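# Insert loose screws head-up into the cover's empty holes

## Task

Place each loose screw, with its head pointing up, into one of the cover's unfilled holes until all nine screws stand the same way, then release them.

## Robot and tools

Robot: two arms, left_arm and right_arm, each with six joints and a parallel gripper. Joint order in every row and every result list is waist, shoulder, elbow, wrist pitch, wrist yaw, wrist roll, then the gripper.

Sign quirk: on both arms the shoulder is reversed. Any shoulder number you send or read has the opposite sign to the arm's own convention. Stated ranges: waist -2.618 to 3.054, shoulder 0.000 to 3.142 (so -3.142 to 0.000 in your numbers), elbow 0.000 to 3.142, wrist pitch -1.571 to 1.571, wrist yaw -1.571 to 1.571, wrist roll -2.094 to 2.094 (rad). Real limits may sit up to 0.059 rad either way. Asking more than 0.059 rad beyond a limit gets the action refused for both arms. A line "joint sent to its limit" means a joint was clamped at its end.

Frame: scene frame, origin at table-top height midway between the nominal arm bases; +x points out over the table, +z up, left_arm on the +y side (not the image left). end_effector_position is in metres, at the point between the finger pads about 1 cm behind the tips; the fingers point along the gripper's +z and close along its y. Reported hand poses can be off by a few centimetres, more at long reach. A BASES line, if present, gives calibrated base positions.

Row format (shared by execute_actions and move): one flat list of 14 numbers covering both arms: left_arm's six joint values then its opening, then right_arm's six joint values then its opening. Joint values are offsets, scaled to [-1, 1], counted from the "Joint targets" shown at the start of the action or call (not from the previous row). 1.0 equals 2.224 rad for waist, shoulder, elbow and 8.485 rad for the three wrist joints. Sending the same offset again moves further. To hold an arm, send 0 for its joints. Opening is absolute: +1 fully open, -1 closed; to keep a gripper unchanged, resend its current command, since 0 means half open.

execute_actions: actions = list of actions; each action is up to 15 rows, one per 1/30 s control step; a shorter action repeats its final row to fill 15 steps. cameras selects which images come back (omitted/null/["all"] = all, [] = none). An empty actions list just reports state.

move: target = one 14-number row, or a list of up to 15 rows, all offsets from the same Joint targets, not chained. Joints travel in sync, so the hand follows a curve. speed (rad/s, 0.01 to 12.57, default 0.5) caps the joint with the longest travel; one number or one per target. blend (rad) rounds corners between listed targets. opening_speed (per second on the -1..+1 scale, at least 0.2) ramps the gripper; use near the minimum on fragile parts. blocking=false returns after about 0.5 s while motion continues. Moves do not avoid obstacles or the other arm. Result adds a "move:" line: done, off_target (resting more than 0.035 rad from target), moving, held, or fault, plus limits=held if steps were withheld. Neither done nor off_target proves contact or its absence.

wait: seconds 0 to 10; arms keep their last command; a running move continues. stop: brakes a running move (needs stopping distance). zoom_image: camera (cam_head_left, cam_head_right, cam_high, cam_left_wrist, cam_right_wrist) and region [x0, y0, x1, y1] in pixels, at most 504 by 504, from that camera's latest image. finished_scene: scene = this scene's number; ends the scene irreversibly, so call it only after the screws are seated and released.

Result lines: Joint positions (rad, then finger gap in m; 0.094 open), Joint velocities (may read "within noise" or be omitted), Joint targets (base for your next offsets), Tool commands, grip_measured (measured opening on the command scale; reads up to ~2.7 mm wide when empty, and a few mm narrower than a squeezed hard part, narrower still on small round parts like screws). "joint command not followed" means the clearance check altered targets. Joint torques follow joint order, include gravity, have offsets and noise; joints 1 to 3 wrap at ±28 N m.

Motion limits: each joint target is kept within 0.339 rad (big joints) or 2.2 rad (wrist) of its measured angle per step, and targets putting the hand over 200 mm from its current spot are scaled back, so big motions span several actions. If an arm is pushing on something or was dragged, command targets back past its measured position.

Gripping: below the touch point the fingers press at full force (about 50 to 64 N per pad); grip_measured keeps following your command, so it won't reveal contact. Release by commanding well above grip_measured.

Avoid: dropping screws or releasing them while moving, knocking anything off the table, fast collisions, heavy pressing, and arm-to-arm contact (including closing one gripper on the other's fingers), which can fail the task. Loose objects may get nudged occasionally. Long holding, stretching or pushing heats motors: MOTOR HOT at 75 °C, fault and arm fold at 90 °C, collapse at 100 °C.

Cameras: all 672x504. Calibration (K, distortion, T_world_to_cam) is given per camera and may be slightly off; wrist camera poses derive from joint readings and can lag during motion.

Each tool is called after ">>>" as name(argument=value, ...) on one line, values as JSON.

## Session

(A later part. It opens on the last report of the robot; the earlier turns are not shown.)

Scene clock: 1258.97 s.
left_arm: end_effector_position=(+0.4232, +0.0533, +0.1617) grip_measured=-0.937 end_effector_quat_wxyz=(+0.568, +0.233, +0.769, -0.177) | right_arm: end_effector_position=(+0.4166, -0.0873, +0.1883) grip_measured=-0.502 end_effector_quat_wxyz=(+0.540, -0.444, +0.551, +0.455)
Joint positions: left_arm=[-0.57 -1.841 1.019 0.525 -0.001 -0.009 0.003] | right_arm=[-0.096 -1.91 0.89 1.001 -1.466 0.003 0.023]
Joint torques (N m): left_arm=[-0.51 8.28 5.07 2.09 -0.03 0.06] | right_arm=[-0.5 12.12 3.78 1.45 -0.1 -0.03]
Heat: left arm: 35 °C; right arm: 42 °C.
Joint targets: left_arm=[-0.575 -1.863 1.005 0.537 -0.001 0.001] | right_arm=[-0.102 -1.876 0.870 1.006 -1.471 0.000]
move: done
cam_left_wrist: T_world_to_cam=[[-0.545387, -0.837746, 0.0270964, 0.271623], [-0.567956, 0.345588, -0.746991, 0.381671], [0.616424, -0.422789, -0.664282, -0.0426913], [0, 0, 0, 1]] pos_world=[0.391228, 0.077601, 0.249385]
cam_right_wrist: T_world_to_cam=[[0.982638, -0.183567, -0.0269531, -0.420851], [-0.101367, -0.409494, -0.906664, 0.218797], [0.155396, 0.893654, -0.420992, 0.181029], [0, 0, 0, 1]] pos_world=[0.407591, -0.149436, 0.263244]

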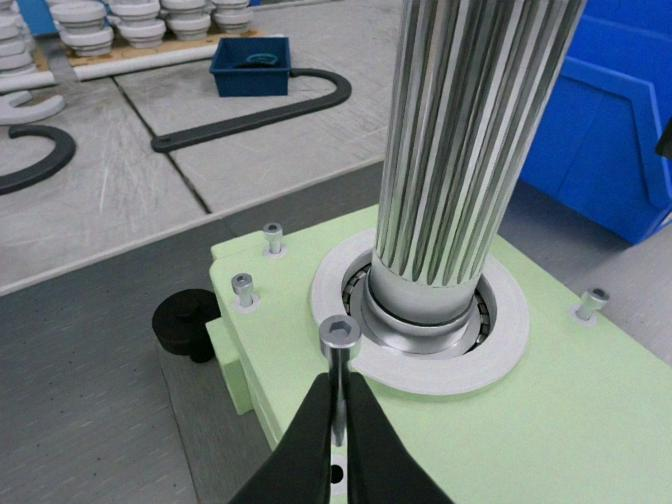

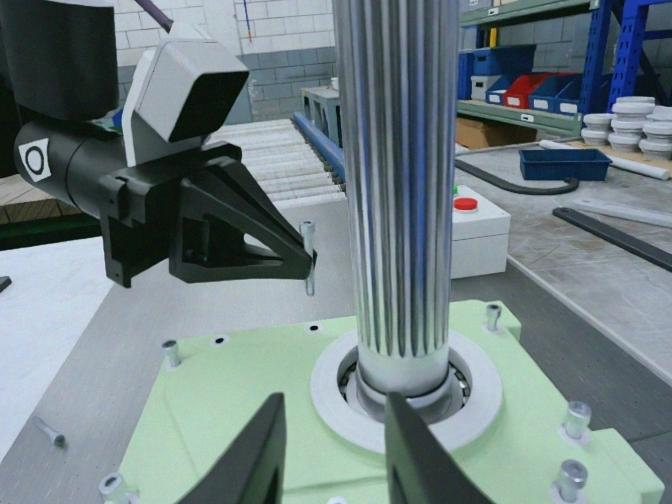

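>>> move(target=[0, -0.0152, -0.0119, 0.0071, 0, 0, -1, 0, 0, 0, 0, 0, 0, -0.5], speed=0.15, cameras=["cam_left_wrist","cam_right_wrist"])

>>> zoom_image(camera="cam_right_wrist", region=[260, 250, 360, 350])

>>> zoom_image(camera="cam_left_wrist", region=[300, 404, 400, 504])

Scene clock: 1287.03 s.
left_arm: end_effector_position=(+0.4232, +0.0534, +0.1481) grip_measured=-0.937 end_effector_quat_wxyz=(+0.569, +0.233, +0.769, -0.178) | right_arm: end_effector_position=(+0.4166, -0.0873, +0.1883) grip_measured=-0.502 end_effector_quat_wxyz=(+0.540, -0.444, +0.551, +0.455)
Joint positions: left_arm=[-0.57 -1.872 0.993 0.585 -0.001 -0.009 0.003] | right_arm=[-0.096 -1.91 0.89 1.001 -1.466 0.003 0.023]
Joint torques (N m): left_arm=[-0.32 8.03 4.83 2.1 -0.02 0.06] | right_arm=[-0.49 12.11 3.78 1.45 -0.1 -0.02]
Heat: left arm: 37 °C; right arm: 43 °C.
Joint targets: left_arm=[-0.575 -1.897 0.978 0.598 -0.001 0.001] | right_arm=[-0.102 -1.876 0.870 1.006 -1.471 0.000]
move: done
cam_left_wrist: T_world_to_cam=[[-0.545591, -0.837626, 0.0267094, 0.272159], [-0.565808, 0.344656, -0.749048, 0.370915], [0.618217, -0.423786, -0.661977, -0.052686], [0, 0, 0, 1]] pos_world=[0.390926, 0.0778021, 0.235687]
cam_right_wrist: T_world_to_cam=[[0.982638, -0.183567, -0.0269531, -0.420851], [-0.101367, -0.409494, -0.906664, 0.218797], [0.155396, 0.893654, -0.420992, 0.181029], [0, 0, 0, 1]] pos_world=[0.407591, -0.149436, 0.263244]

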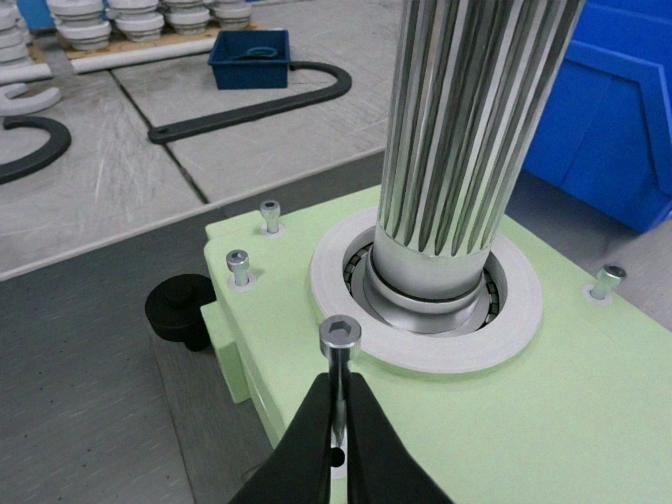

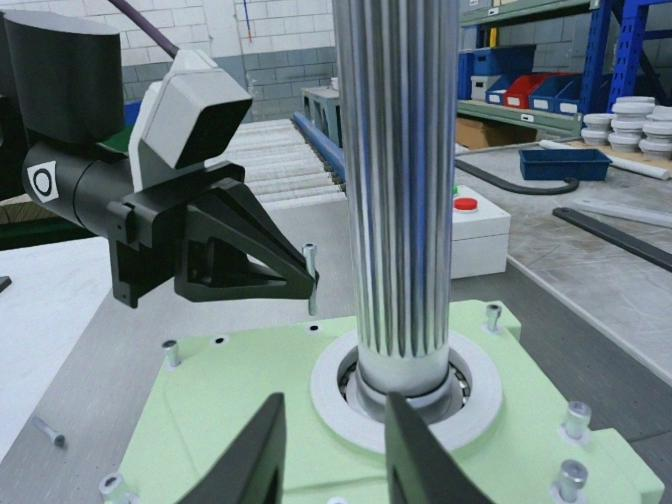

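Scaled by 5.040 (camera's finer frame: 960x720).

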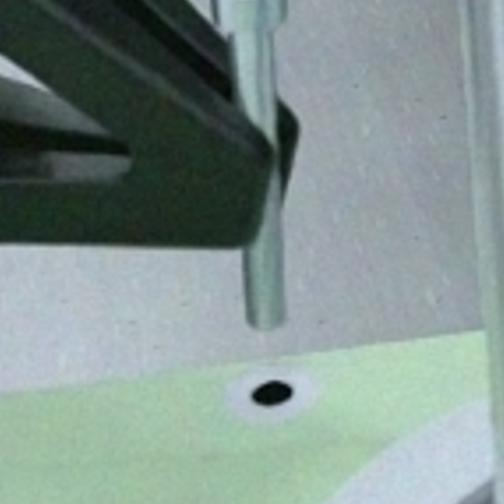

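Scaled by 5.040 (camera's finer frame: 960x720).

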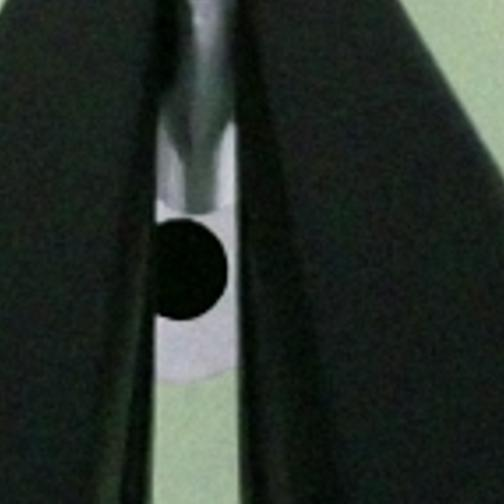

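>>> move(target=[[0.011, 0, 0, 0, 0, 0, -1, 0, 0, 0, 0, 0, 0, -0.5],[0.0007, -0.0088, -0.0088, 0.0046, 0, 0, -1, 0, 0, 0, 0, 0, 0, -0.5]], speed=0.15, cameras=["cam_left_wrist","cam_right_wrist"])

>>> zoom_image(camera="cam_right_wrist", region=[260, 250, 360, 350])

>>> zoom_image(camera="cam_left_wrist", region=[300, 404, 400, 504])

Scene clock: 1307.57 s.
left_arm: end_effector_position=(+0.4227, +0.0547, +0.1390) grip_measured=-0.937 end_effector_quat_wxyz=(+0.569, +0.232, +0.769, -0.177) | right_arm: end_effector_position=(+0.4166, -0.0873, +0.1883) grip_measured=-0.502 end_effector_quat_wxyz=(+0.540, -0.444, +0.551, +0.455)
Joint positions: left_arm=[-0.569 -1.892 0.974 0.624 -0.002 -0.008 0.003] | right_arm=[-0.096 -1.91 0.89 1.001 -1.466 0.003 0.023]
Joint torques (N m): left_arm=[-0.44 8.05 4.62 2.12 -0.03 0.07] | right_arm=[-0.5 12.11 3.77 1.44 -0.1 -0.03]
Heat: left arm: 38 °C; right arm: 43 °C.
Joint targets: left_arm=[-0.574 -1.916 0.959 0.637 -0.001 0.001] | right_arm=[-0.102 -1.876 0.870 1.006 -1.471 0.000]
move: done
cam_left_wrist: T_world_to_cam=[[-0.54412, -0.838595, 0.0262842, 0.272818], [-0.566, 0.343761, -0.749315, 0.363573], [0.619336, -0.422594, -0.661692, -0.0584443], [0, 0, 0, 1]] pos_world=[0.390424, 0.0791032, 0.226587]
cam_right_wrist: T_world_to_cam=[[0.982638, -0.183567, -0.0269531, -0.420851], [-0.101367, -0.409494, -0.906664, 0.218797], [0.155396, 0.893654, -0.420992, 0.181029], [0, 0, 0, 1]] pos_world=[0.407591, -0.149436, 0.263244]

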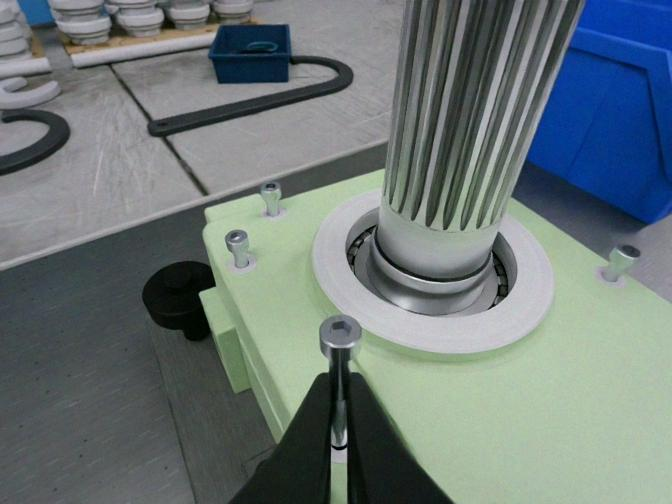

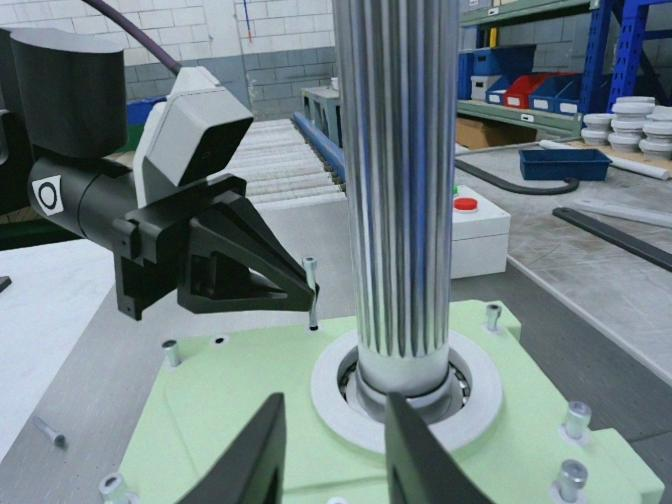

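Scaled by 5.040 (camera's finer frame: 960x720).

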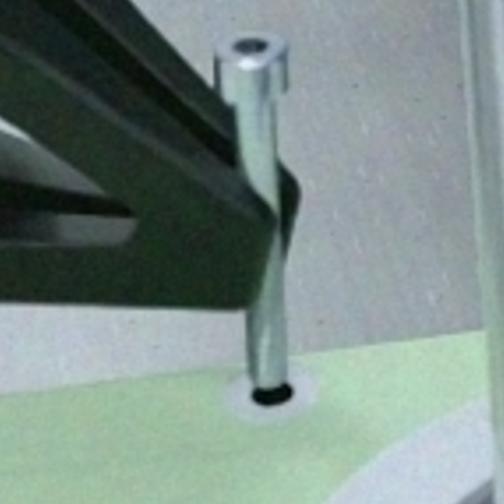

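Scaled by 5.040 (camera's finer frame: 960x720).

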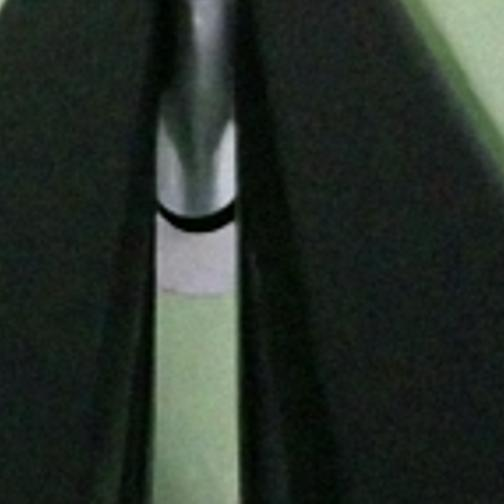

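>>> move(target=[0, -0.007, -0.0046, 0.003, 0, 0, -1, 0, 0, 0, 0, 0, 0, -0.5], speed=0.1, cameras=["cam_left_wrist","cam_right_wrist"])

>>> zoom_image(camera="cam_right_wrist", region=[260, 250, 360, 350])

>>> zoom_image(camera="cam_left_wrist", region=[300, 404, 400, 504])

Scene clock: 1323.30 s.
left_arm: end_effector_position=(+0.4227, +0.0547, +0.1343) grip_measured=-0.937 end_effector_quat_wxyz=(+0.570, +0.232, +0.768, -0.177) | right_arm: end_effector_position=(+0.4166, -0.0873, +0.1883) grip_measured=-0.502 end_effector_quat_wxyz=(+0.540, -0.444, +0.551, +0.455)
Joint positions: left_arm=[-0.569 -1.905 0.965 0.649 -0.002 -0.008 0.003] | right_arm=[-0.096 -1.91 0.89 1.001 -1.466 0.003 0.023]
Joint torques (N m): left_arm=[-0.57 8.02 4.44 2.1 0.01 0.09] | right_arm=[-0.49 12.12 3.77 1.44 -0.1 -0.02]
Heat: left arm: 40 °C; right arm: 43 °C.
Joint targets: left_arm=[-0.574 -1.932 0.948 0.662 -0.001 0.001] | right_arm=[-0.102 -1.876 0.870 1.006 -1.471 0.000]
move: done
cam_left_wrist: T_world_to_cam=[[-0.544153, -0.838573, 0.0263234, 0.272924], [-0.564148, 0.342494, -0.751289, 0.359568], [0.620995, -0.423666, -0.659448, -0.0625776], [0, 0, 0, 1]] pos_world=[0.390222, 0.0792047, 0.221689]
cam_right_wrist: T_world_to_cam=[[0.982638, -0.183567, -0.0269531, -0.420851], [-0.101367, -0.409494, -0.906664, 0.218797], [0.155396, 0.893654, -0.420992, 0.181029], [0, 0, 0, 1]] pos_world=[0.407591, -0.149436, 0.263244]

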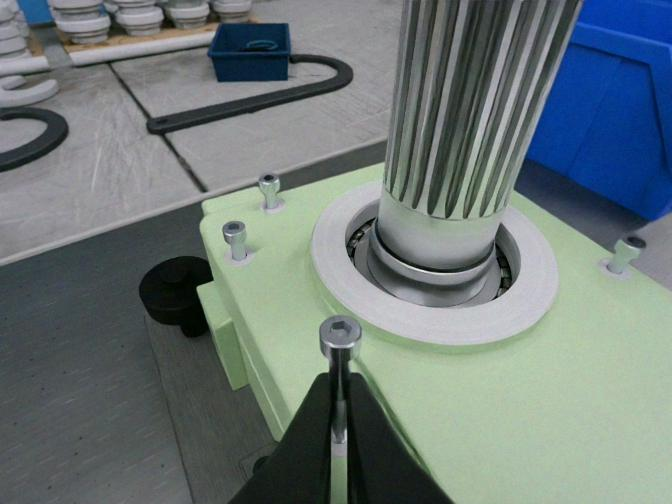

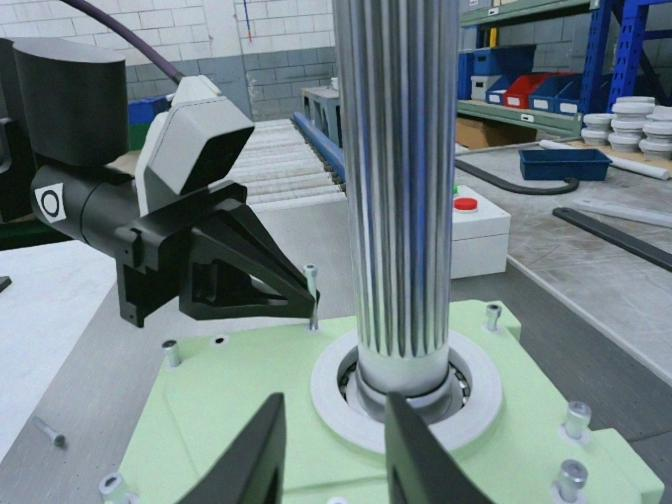

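Scaled by 5.040 (camera's finer frame: 960x720).

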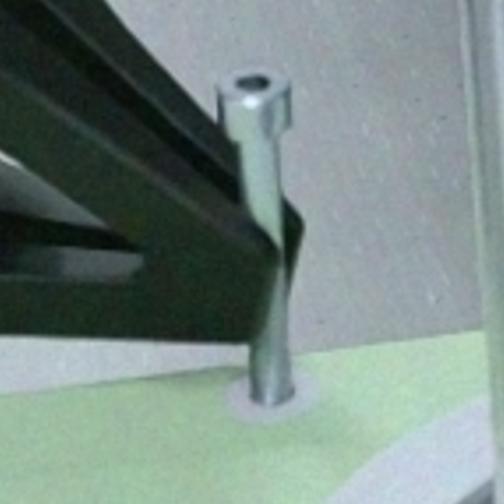

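Scaled by 5.040 (camera's finer frame: 960x720).

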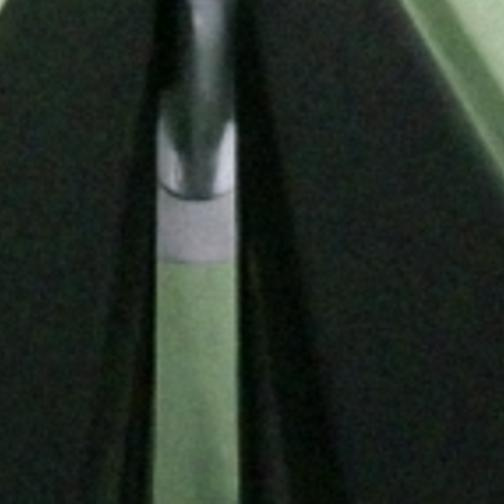

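>>> move(target=[[0, -0.0034, -0.0022, 0.0015, 0, 0, -1, 0, 0, 0, 0, 0, 0, -0.5],[0, -0.0034, -0.0022, 0.0015, 0, 0, -0.75, 0, 0, 0, 0, 0, 0, -0.5]], speed=0.1, opening_speed=0.5, cameras=["cam_left_wrist","cam_right_wrist"])

Scene clock: 1332.03 s.
left_arm: end_effector_position=(+0.4228, +0.0547, +0.1320) grip_measured=-0.753 end_effector_quat_wxyz=(+0.572, +0.232, +0.767, -0.177) | right_arm: end_effector_position=(+0.4166, -0.0873, +0.1883) grip_measured=-0.502 end_effector_quat_wxyz=(+0.540, -0.444, +0.551, +0.455)
Joint positions: left_arm=[-0.569 -1.912 0.96 0.665 -0.002 -0.008 0.012] | right_arm=[-0.096 -1.91 0.89 1.001 -1.466 0.003 0.023]
Joint torques (N m): left_arm=[-0.53 7.92 4.41 2.15 -0.01 0.07] | right_arm=[-0.5 12.12 3.78 1.44 -0.1 -0.03]
Heat: left arm: 40 °C; right arm: 43 °C.
Joint targets: left_arm=[-0.574 -1.939 0.944 0.675 -0.001 0.001] | right_arm=[-0.102 -1.876 0.870 1.006 -1.471 0.000]
move: done
cam_left_wrist: T_world_to_cam=[[-0.544306, -0.838484, 0.0260015, 0.273082], [-0.562034, 0.341486, -0.753329, 0.357395], [0.622775, -0.424655, -0.657129, -0.0650494], [0, 0, 0, 1]] pos_world=[0.39002, 0.0793059, 0.21939]
cam_right_wrist: T_world_to_cam=[[0.982638, -0.183567, -0.0269531, -0.420851], [-0.101367, -0.409494, -0.906664, 0.218797], [0.155396, 0.893654, -0.420992, 0.181029], [0, 0, 0, 1]] pos_world=[0.407591, -0.149436, 0.263244]

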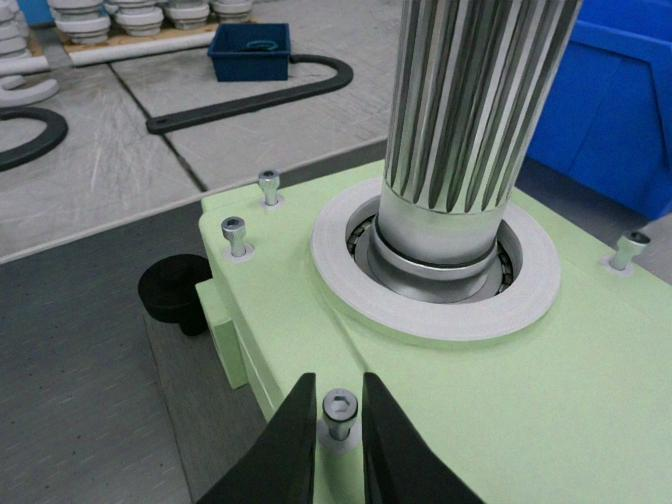

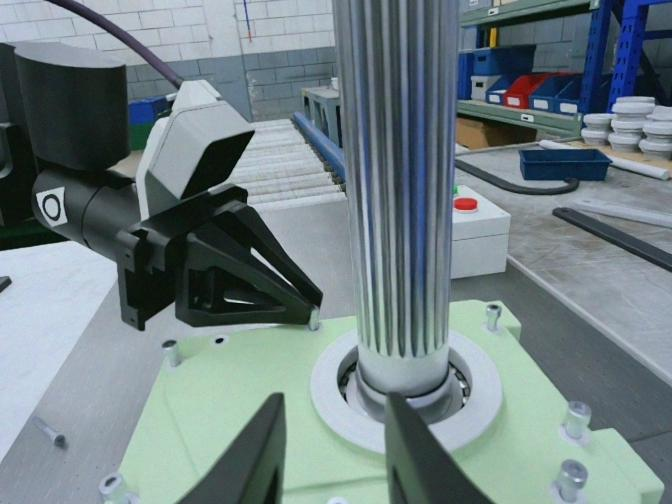

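>>> move(target=[[0, 0.045, 0.0135, -0.0094, 0, 0, -0.65, 0, 0, 0, 0, 0, 0, -0.5],[-0.0342, 0.2199, 0.1241, -0.1444, 0, 0, -0.3, 0, 0, 0, 0, 0, 0, -0.5],[-0.1016, -0.0508, 0.2635, -0.2257, 0, -0.0037, -0.3, 0, 0, 0, 0, 0, 0, -0.5]], speed=[0.3, 0.8, 0.7], cameras=["cam_left_wrist","cam_right_wrist"])

Scene clock: 1367.13 s.
left_arm: end_effector_position=(+0.2045, +0.1110, +0.0393) grip_measured=-0.303 end_effector_quat_wxyz=(-0.083, +0.390, +0.916, +0.038) | right_arm: end_effector_position=(+0.4166, -0.0873, +0.1883) grip_measured=-0.502 end_effector_quat_wxyz=(+0.540, -0.444, +0.551, +0.455)
Joint positions: left_arm=[-0.798 -2.033 1.506 -1.227 -0.001 -0.021 0.033] | right_arm=[-0.096 -1.91 0.89 1.001 -1.466 0.003 0.023]
Joint torques (N m): left_arm=[-0.21 9.02 6.83 0.04 0.02 -0.14] | right_arm=[-0.5 12.11 3.78 1.44 -0.1 -0.03]
Heat: left arm: 39 °C; right arm: 43 °C.
Joint targets: left_arm=[-0.800 -2.052 1.530 -1.240 -0.001 -0.031] | right_arm=[-0.102 -1.876 0.870 1.006 -1.471 0.000]
move: done
cam_left_wrist: T_world_to_cam=[[-0.70672, -0.70721, -0.0200306, 0.224292], [-0.586681, 0.569981, 0.575262, 0.0730569], [-0.395414, 0.418301, -0.817724, 0.154774], [0, 0, 0, 1]] pos_world=[0.262573, 0.0522385, 0.0890283]
cam_right_wrist: T_world_to_cam=[[0.982638, -0.183567, -0.0269531, -0.420851], [-0.101367, -0.409494, -0.906664, 0.218797], [0.155396, 0.893654, -0.420992, 0.181029], [0, 0, 0, 1]] pos_world=[0.407591, -0.149436, 0.263244]

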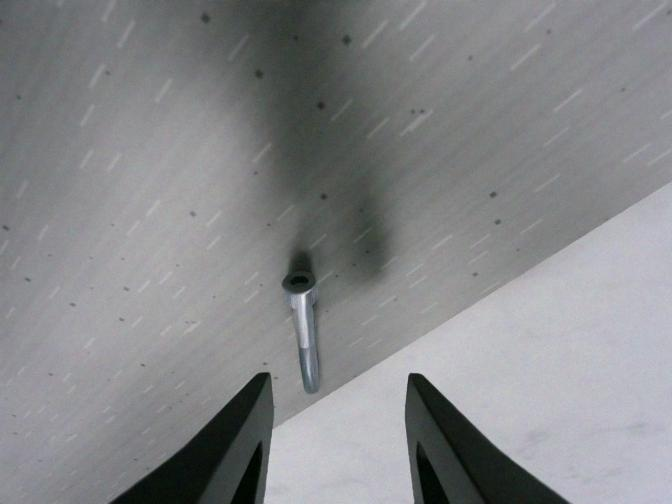

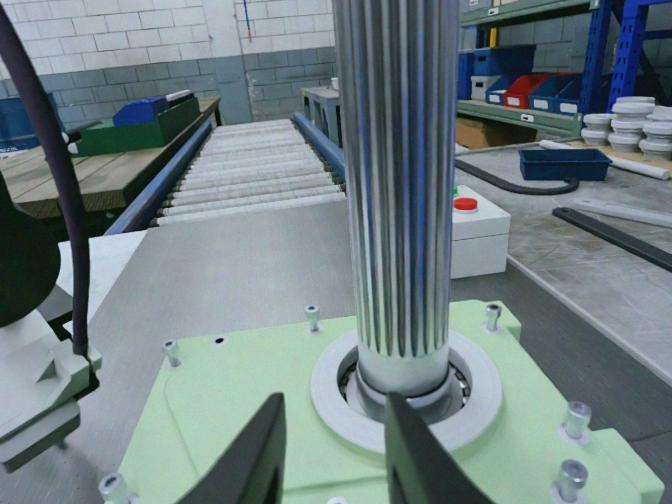

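>>> move(target=[0.0153, -0.0171, -0.0369, 0.0112, 0, -0.0106, -0.3, 0, 0, 0, 0, 0, 0, -0.5], speed=0.25, cameras=["cam_left_wrist"])

Scene clock: 1382.17 s.
left_arm: end_effector_position=(+0.2087, +0.1194, +0.0196) grip_measured=-0.303 end_effector_quat_wxyz=(-0.091, +0.336, +0.937, +0.043) | right_arm: end_effector_position=(+0.4166, -0.0873, +0.1883) grip_measured=-0.502 end_effector_quat_wxyz=(+0.540, -0.444, +0.551, +0.455)
Joint positions: left_arm=[-0.769 -2.062 1.464 -1.174 0.003 -0.109 0.033] | right_arm=[-0.096 -1.91 0.89 1.001 -1.466 0.003 0.023]
Joint torques (N m): left_arm=[0.16 8.32 3.52 0.4 -0.01 -0.11] | right_arm=[-0.49 12.11 3.77 1.44 -0.1 -0.02]
Heat: left arm: 36 °C; right arm: 44 °C.
Joint targets: left_arm=[-0.766 -2.090 1.447 -1.145 -0.001 -0.120] | right_arm=[-0.102 -1.876 0.870 1.006 -1.471 0.000]
move: done
cam_left_wrist: T_world_to_cam=[[-0.620295, -0.783623, -0.0341922, 0.224215], [-0.646132, 0.485774, 0.588674, 0.104329], [-0.444689, 0.387244, -0.807647, 0.15065], [0, 0, 0, 1]] pos_world=[0.273482, 0.0666811, 0.0679226]

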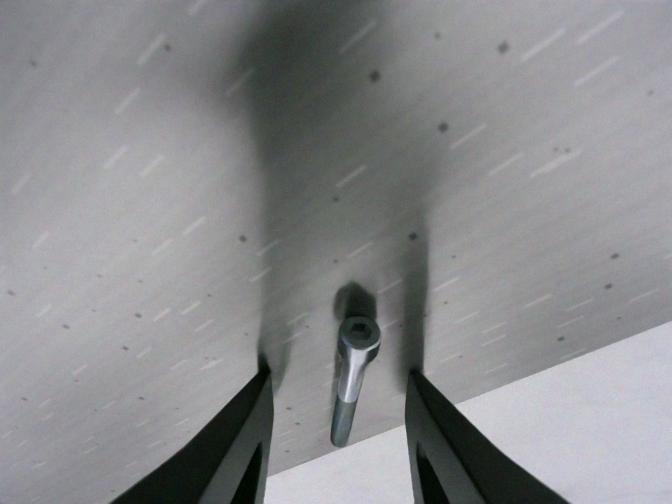

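>>> move(target=[[0, 0, 0, 0, 0, 0.0118, -0.3, 0, 0, 0, 0, 0, 0, -0.5],[0, 0, 0, 0, 0, 0.0118, -1, 0, 0, 0, 0, 0, 0, -0.5]], speed=0.25, opening_speed=0.8, cameras=["cam_left_wrist"])

Scene clock: 1392.43 s.
left_arm: end_effector_position=(+0.2098, +0.1209, +0.0196) grip_measured=-0.935 end_effector_quat_wxyz=(-0.092, +0.372, +0.923, +0.043) | right_arm: end_effector_position=(+0.4166, -0.0873, +0.1883) grip_measured=-0.502 end_effector_quat_wxyz=(+0.540, -0.444, +0.551, +0.455)
Joint positions: left_arm=[-0.768 -2.062 1.464 -1.176 -0.005 -0.03 0.003] | right_arm=[-0.096 -1.91 0.89 1.001 -1.466 0.003 0.023]
Joint torques (N m): left_arm=[0.12 8.47 3.6 0.45 0.04 0.07] | right_arm=[-0.5 12.11 3.77 1.44 -0.1 -0.02]
Heat: left arm: 35 °C; right arm: 44 °C.
Joint targets: left_arm=[-0.766 -2.090 1.447 -1.145 -0.001 -0.021] | right_arm=[-0.102 -1.876 0.870 1.006 -1.471 0.000]
move: done
cam_left_wrist: T_world_to_cam=[[-0.679562, -0.733146, -0.0263102, 0.232203], [-0.602352, 0.537138, 0.590469, 0.0888371], [-0.418768, 0.417109, -0.806631, 0.141529], [0, 0, 0, 1]] pos_world=[0.270575, 0.063488, 0.0678151]

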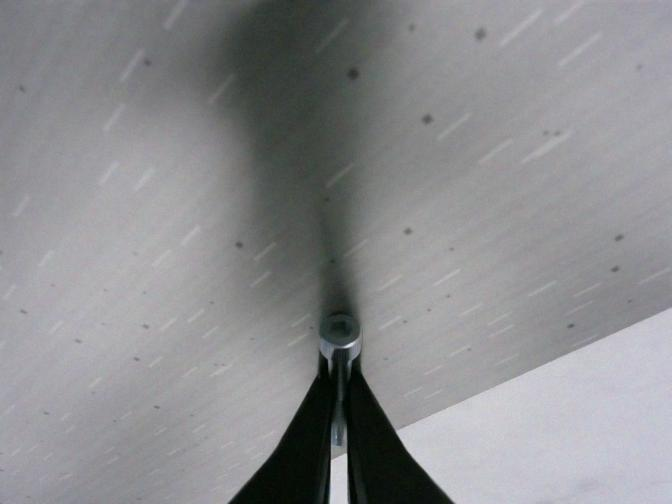

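>>> move(target=[[0.1196, 0.2774, -0.1021, 0.0705, 0, 0.0025, -1, 0, 0, 0, 0, 0, 0, -0.5],[0.0607, 0.1596, -0.304, 0.2111, 0, 0.0025, -1, 0, 0, 0, 0, 0, 0, -0.5]], speed=[0.7, 0.5], cameras=["cam_left_wrist","cam_right_wrist"])

>>> zoom_image(camera="cam_right_wrist", region=[160, 250, 280, 370])

>>> zoom_image(camera="cam_left_wrist", region=[300, 404, 400, 504])

Scene clock: 1414.33 s.
left_arm: end_effector_position=(+0.3674, +0.0587, +0.1468) grip_measured=-0.937 end_effector_quat_wxyz=(+0.563, +0.254, +0.762, -0.193) | right_arm: end_effector_position=(+0.4166, -0.0873, +0.1883) grip_measured=-0.502 end_effector_quat_wxyz=(+0.540, -0.444, +0.551, +0.455)
Joint positions: left_arm=[-0.625 -1.715 0.785 0.634 -0.002 -0.009 0.003] | right_arm=[-0.096 -1.91 0.89 1.001 -1.466 0.003 0.023]
Joint torques (N m): left_arm=[-0.42 6.78 4.57 2.1 -0.01 0.07] | right_arm=[-0.49 12.12 3.78 1.44 -0.1 -0.02]
Heat: left arm: 35 °C; right arm: 44 °C.
Joint targets: left_arm=[-0.631 -1.735 0.771 0.646 -0.001 0.001] | right_arm=[-0.102 -1.876 0.870 1.006 -1.471 0.000]
move: done
cam_left_wrist: T_world_to_cam=[[-0.590725, -0.806434, 0.0266053, 0.260901], [-0.547139, 0.376118, -0.74778, 0.327695], [0.593028, -0.456289, -0.663414, -0.00545056], [0, 0, 0, 1]] pos_world=[0.336648, 0.0846606, 0.234486]
cam_right_wrist: T_world_to_cam=[[0.982638, -0.183567, -0.0269531, -0.420851], [-0.101367, -0.409494, -0.906664, 0.218797], [0.155396, 0.893654, -0.420992, 0.181029], [0, 0, 0, 1]] pos_world=[0.407591, -0.149436, 0.263244]

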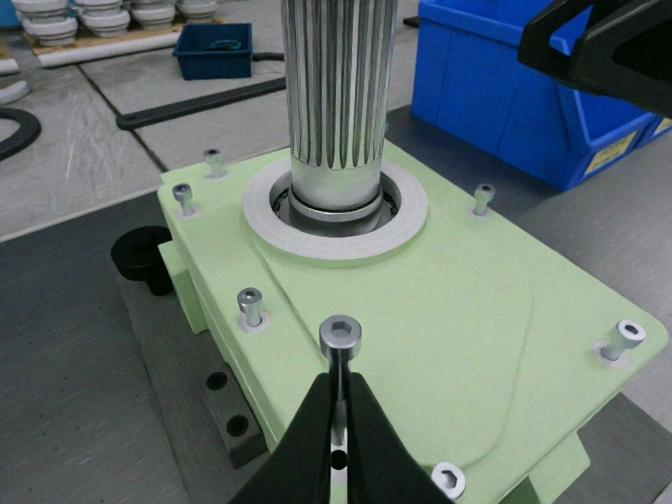

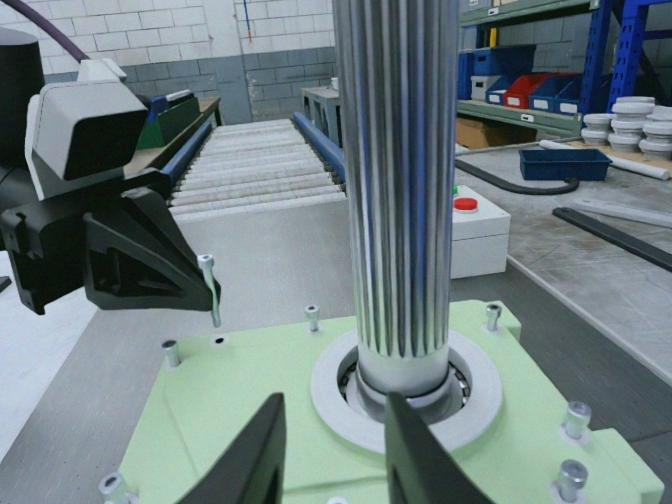

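Scaled by 4.200 (camera's finer frame: 960x720).

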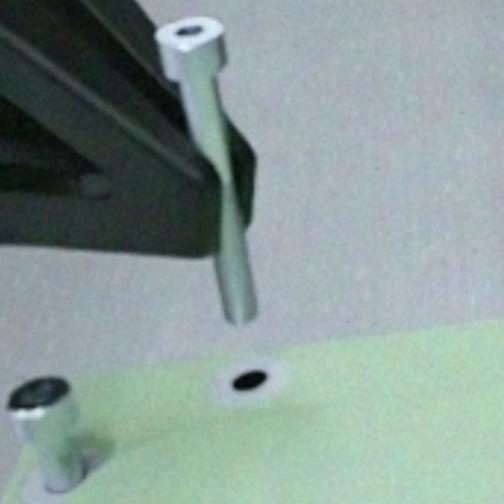

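Scaled by 5.040 (camera's finer frame: 960x720).

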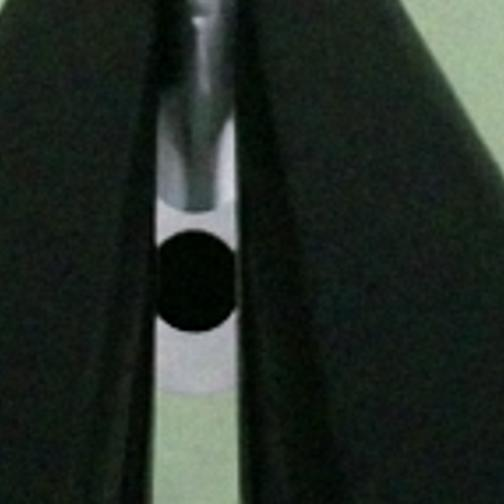

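>>> move(target=[0, -0.0112, -0.0084, 0.0051, 0, 0, -1, 0, 0, 0, 0, 0, 0, -0.5], speed=0.15, cameras=["cam_left_wrist","cam_right_wrist"])

>>> zoom_image(camera="cam_right_wrist", region=[160, 250, 280, 370])

>>> zoom_image(camera="cam_left_wrist", region=[300, 404, 400, 504])

Scene clock: 1435.70 s.
left_arm: end_effector_position=(+0.3670, +0.0590, +0.1386) grip_measured=-0.937 end_effector_quat_wxyz=(+0.564, +0.254, +0.762, -0.193) | right_arm: end_effector_position=(+0.4166, -0.0873, +0.1883) grip_measured=-0.502 end_effector_quat_wxyz=(+0.540, -0.444, +0.551, +0.455)
Joint positions: left_arm=[-0.625 -1.739 0.768 0.677 -0.002 -0.008 0.003] | right_arm=[-0.096 -1.91 0.89 1.001 -1.466 0.003 0.023]
Joint torques (N m): left_arm=[-0.49 6.69 4.4 2.15 -0.02 0.06] | right_arm=[-0.5 12.12 3.78 1.44 -0.1 -0.02]
Heat: left arm: 37 °C; right arm: 44 °C.
Joint targets: left_arm=[-0.631 -1.760 0.753 0.689 -0.001 0.001] | right_arm=[-0.102 -1.876 0.870 1.006 -1.471 0.000]
move: done
cam_left_wrist: T_world_to_cam=[[-0.59091, -0.80631, 0.0262396, 0.261307], [-0.545535, 0.375415, -0.749303, 0.320762], [0.59432, -0.457085, -0.661707, -0.0111892], [0, 0, 0, 1]] pos_world=[0.336046, 0.0851614, 0.226087]
cam_right_wrist: T_world_to_cam=[[0.982638, -0.183567, -0.0269531, -0.420851], [-0.101367, -0.409494, -0.906664, 0.218797], [0.155396, 0.893654, -0.420992, 0.181029], [0, 0, 0, 1]] pos_world=[0.407591, -0.149436, 0.263244]

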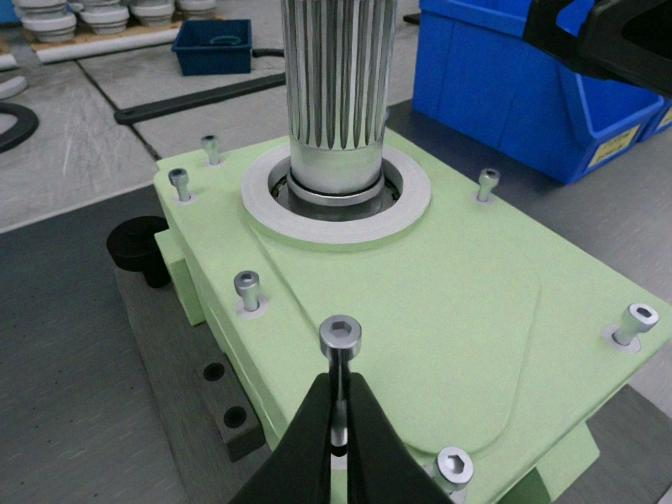

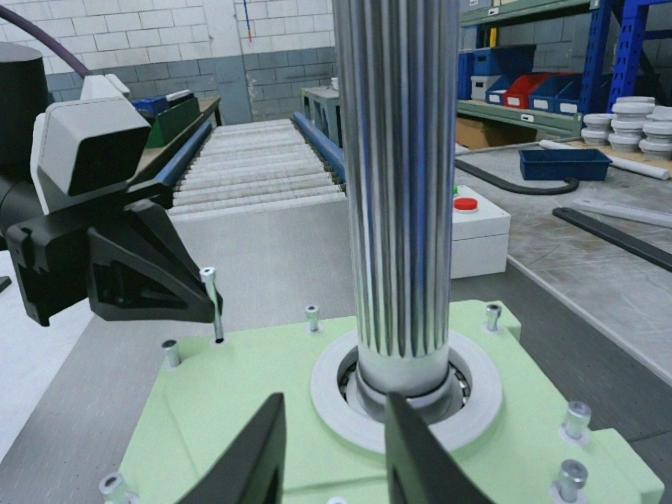

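Scaled by 4.200 (camera's finer frame: 960x720).

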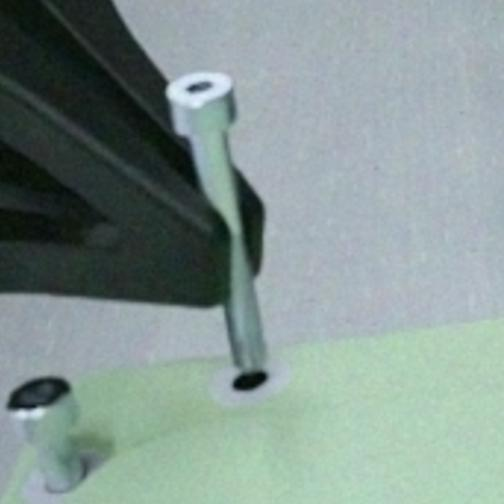

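Scaled by 5.040 (camera's finer frame: 960x720).

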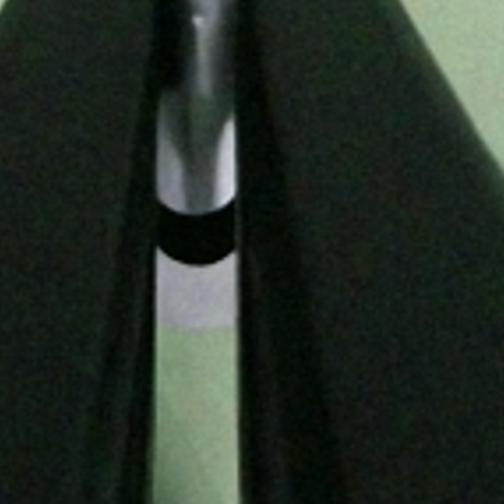

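>>> move(target=[[0, -0.0009, -0.0027, 0.0009, 0, 0, -1, 0, 0, 0, 0, 0, 0, -0.5],[0, -0.0072, -0.0065, 0.0036, 0, 0, -1, 0, 0, 0, 0, 0, 0, -0.5]], speed=0.08, cameras=["cam_left_wrist","cam_right_wrist"])

>>> zoom_image(camera="cam_right_wrist", region=[160, 250, 280, 370])

>>> zoom_image(camera="cam_left_wrist", region=[300, 404, 400, 504])

Scene clock: 1453.73 s.
left_arm: end_effector_position=(+0.3662, +0.0596, +0.1328) grip_measured=-0.937 end_effector_quat_wxyz=(+0.564, +0.254, +0.761, -0.193) | right_arm: end_effector_position=(+0.4166, -0.0873, +0.1883) grip_measured=-0.502 end_effector_quat_wxyz=(+0.540, -0.444, +0.551, +0.455)
Joint positions: left_arm=[-0.625 -1.753 0.754 0.707 -0.002 -0.008 0.003] | right_arm=[-0.096 -1.91 0.89 1.001 -1.466 0.003 0.023]
Joint torques (N m): left_arm=[-0.43 6.64 4.16 2.13 -0.02 0.09] | right_arm=[-0.5 12.11 3.78 1.44 -0.1 -0.02]
Heat: left arm: 38 °C; right arm: 44 °C.
Joint targets: left_arm=[-0.631 -1.776 0.738 0.720 -0.001 0.001] | right_arm=[-0.102 -1.876 0.870 1.006 -1.471 0.000]
move: done
cam_left_wrist: T_world_to_cam=[[-0.591006, -0.806248, 0.0260058, 0.261546], [-0.544714, 0.3751, -0.750058, 0.315747], [0.594977, -0.457454, -0.660861, -0.0145853], [0, 0, 0, 1]] pos_world=[0.335245, 0.0857617, 0.220388]
cam_right_wrist: T_world_to_cam=[[0.982638, -0.183567, -0.0269531, -0.420851], [-0.101367, -0.409494, -0.906664, 0.218797], [0.155396, 0.893654, -0.420992, 0.181029], [0, 0, 0, 1]] pos_world=[0.407591, -0.149436, 0.263244]

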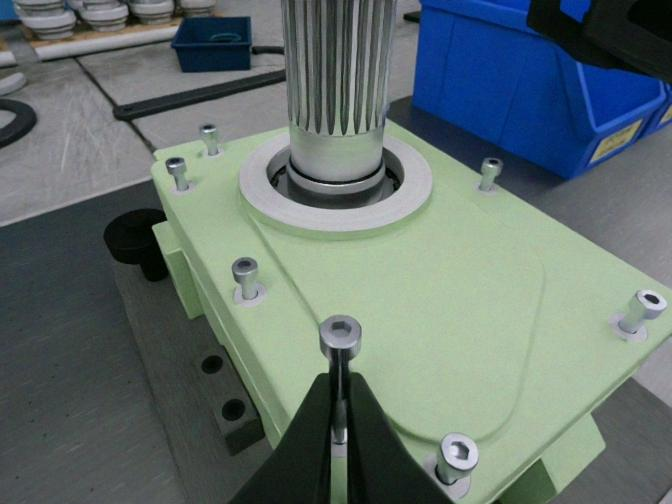

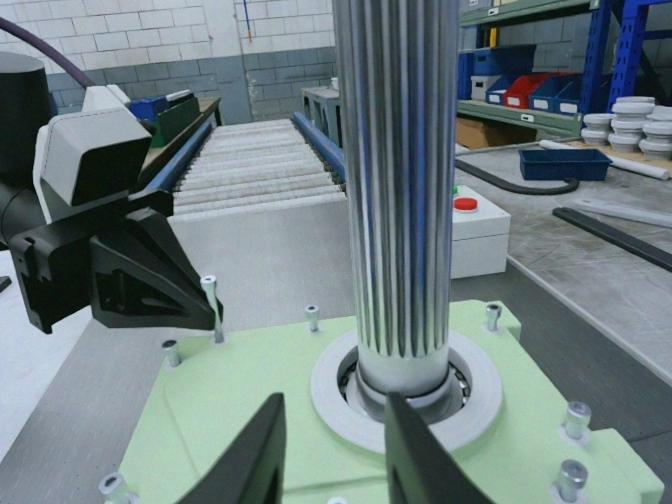

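Scaled by 4.200 (camera's finer frame: 960x720).

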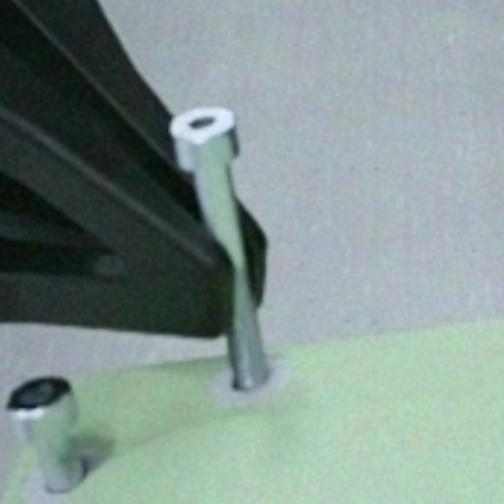

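Scaled by 5.040 (camera's finer frame: 960x720).

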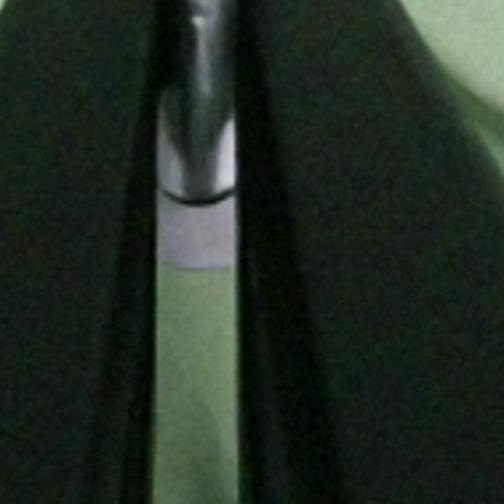

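>>> move(target=[[0, -0.0028, -0.0018, 0.0013, 0, 0, -1, 0, 0, 0, 0, 0, 0, -0.5],[0, -0.0028, -0.0018, 0.0013, 0, 0, -0.75, 0, 0, 0, 0, 0, 0, -0.5]], speed=0.1, opening_speed=0.5, cameras=["cam_left_wrist","cam_right_wrist"])

Scene clock: 1462.50 s.
left_arm: end_effector_position=(+0.3664, +0.0594, +0.1320) grip_measured=-0.753 end_effector_quat_wxyz=(+0.567, +0.254, +0.760, -0.194) | right_arm: end_effector_position=(+0.4166, -0.0873, +0.1883) grip_measured=-0.502 end_effector_quat_wxyz=(+0.540, -0.444, +0.551, +0.455)
Joint positions: left_arm=[-0.625 -1.76 0.75 0.723 -0.002 -0.008 0.012] | right_arm=[-0.096 -1.91 0.89 1.001 -1.466 0.003 0.023]
Joint torques (N m): left_arm=[-0.34 6.45 4.3 2.09 -0.02 0.04] | right_arm=[-0.5 12.11 3.78 1.44 -0.1 -0.03]
Heat: left arm: 38 °C; right arm: 44 °C.
Joint targets: left_arm=[-0.631 -1.783 0.734 0.731 -0.001 0.001] | right_arm=[-0.102 -1.876 0.870 1.006 -1.471 0.000]
move: done
cam_left_wrist: T_world_to_cam=[[-0.591128, -0.806155, 0.0261245, 0.261565], [-0.541294, 0.372485, -0.753827, 0.314588], [0.59797, -0.459749, -0.656553, -0.0167869], [0, 0, 0, 1]] pos_world=[0.334941, 0.0859648, 0.21929]
cam_right_wrist: T_world_to_cam=[[0.982638, -0.183567, -0.0269531, -0.420851], [-0.101367, -0.409494, -0.906664, 0.218797], [0.155396, 0.893654, -0.420992, 0.181029], [0, 0, 0, 1]] pos_world=[0.407591, -0.149436, 0.263244]

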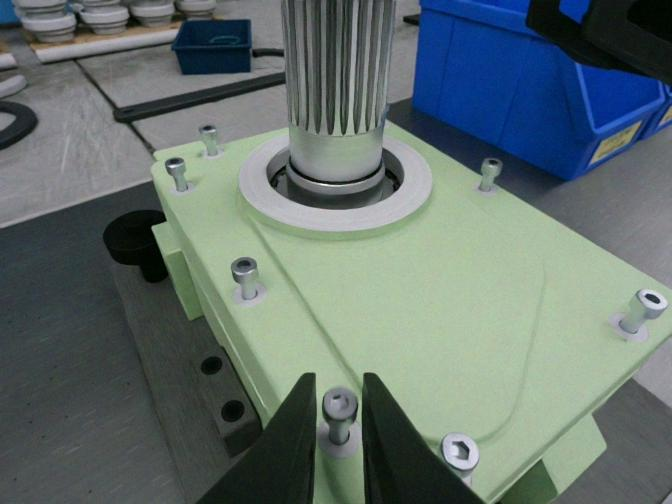

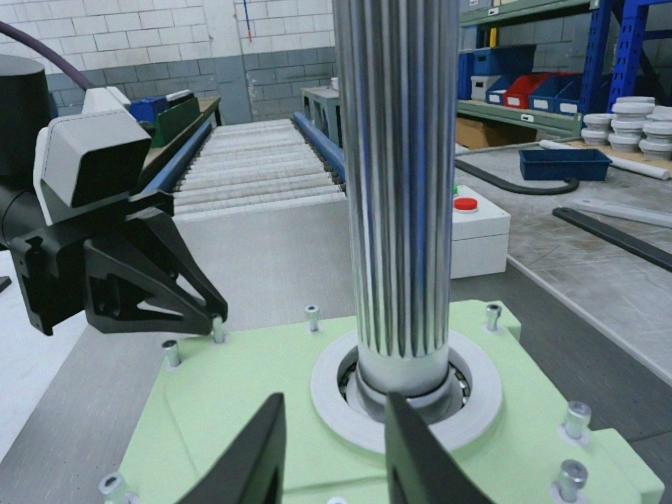

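>>> move(target=[[0, 0.045, 0.0135, -0.0094, 0, 0, -0.65, 0, 0, 0, 0, 0, 0, -0.5],[0.08, 0.13, 0.15, -0.1, 0, 0, -0.3, 0, 0, 0, 0, 0, 0, -0.5]], speed=[0.3, 0.7], cameras=["cam_left_wrist","cam_right_wrist","cam_head_left"])

>>> zoom_image(camera="cam_right_wrist", region=[90, 270, 510, 504])

Scene clock: 1471.53 s.
left_arm: end_effector_position=(+0.3849, +0.1430, +0.1891) grip_measured=-0.303 end_effector_quat_wxyz=(+0.464, +0.207, +0.854, -0.116) | right_arm: end_effector_position=(+0.4166, -0.0873, +0.1883) grip_measured=-0.502 end_effector_quat_wxyz=(+0.540, -0.444, +0.551, +0.455)
Joint positions: left_arm=[-0.456 -1.517 1.043 -0.101 -0.002 -0.008 0.033] | right_arm=[-0.096 -1.91 0.89 1.001 -1.466 0.003 0.023]
Joint torques (N m): left_arm=[0.14 9.76 8.85 1.68 0.05 0.04] | right_arm=[-0.5 12.12 3.78 1.44 -0.1 -0.03]
Heat: left arm: 38 °C; right arm: 44 °C.
Joint targets: left_arm=[-0.453 -1.493 1.068 -0.117 -0.001 0.001] | right_arm=[-0.102 -1.876 0.870 1.006 -1.471 0.000]
move: done
cam_left_wrist: T_world_to_cam=[[-0.44068, -0.897461, 0.0190992, 0.294921], [-0.761515, 0.362492, -0.537303, 0.38179], [0.475286, -0.251323, -0.843173, 0.100627], [0, 0, 0, 1]] pos_world=[0.372879, 0.151575, 0.28435]
cam_right_wrist: T_world_to_cam=[[0.982638, -0.183567, -0.0269531, -0.420851], [-0.101367, -0.409494, -0.906664, 0.218797], [0.155396, 0.893654, -0.420992, 0.181029], [0, 0, 0, 1]] pos_world=[0.407591, -0.149436, 0.263244]
Images, in order (width x height): cam_head_left 672x504, cam_left_wrist 672x504, cam_right_wrist 672x504.

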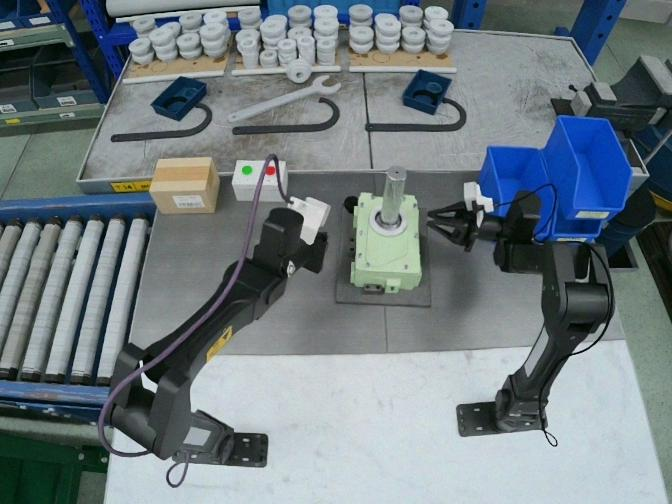

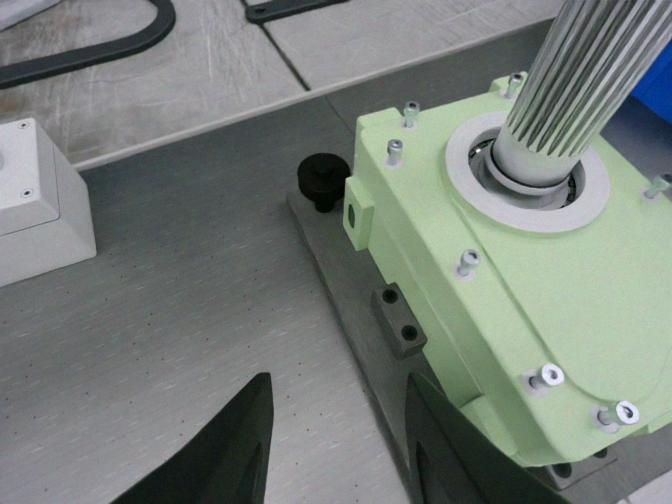

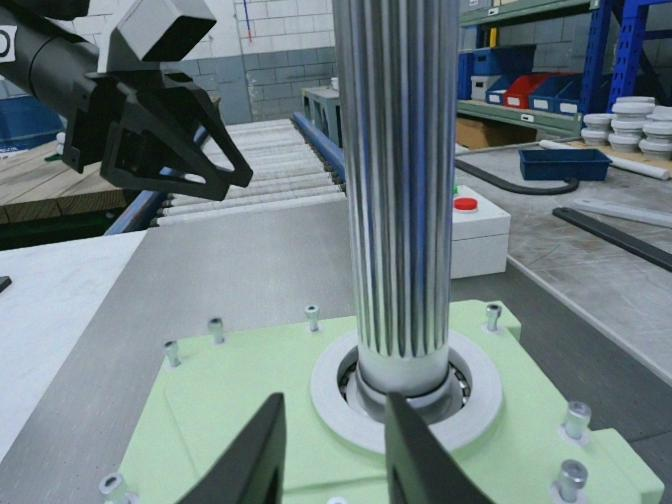

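Scaled by 1.200 (camera's finer frame: 960x720).

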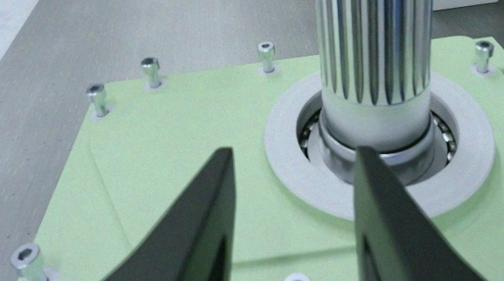

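>>> finished_scene(scene=1)

The scene is finished: the task was done.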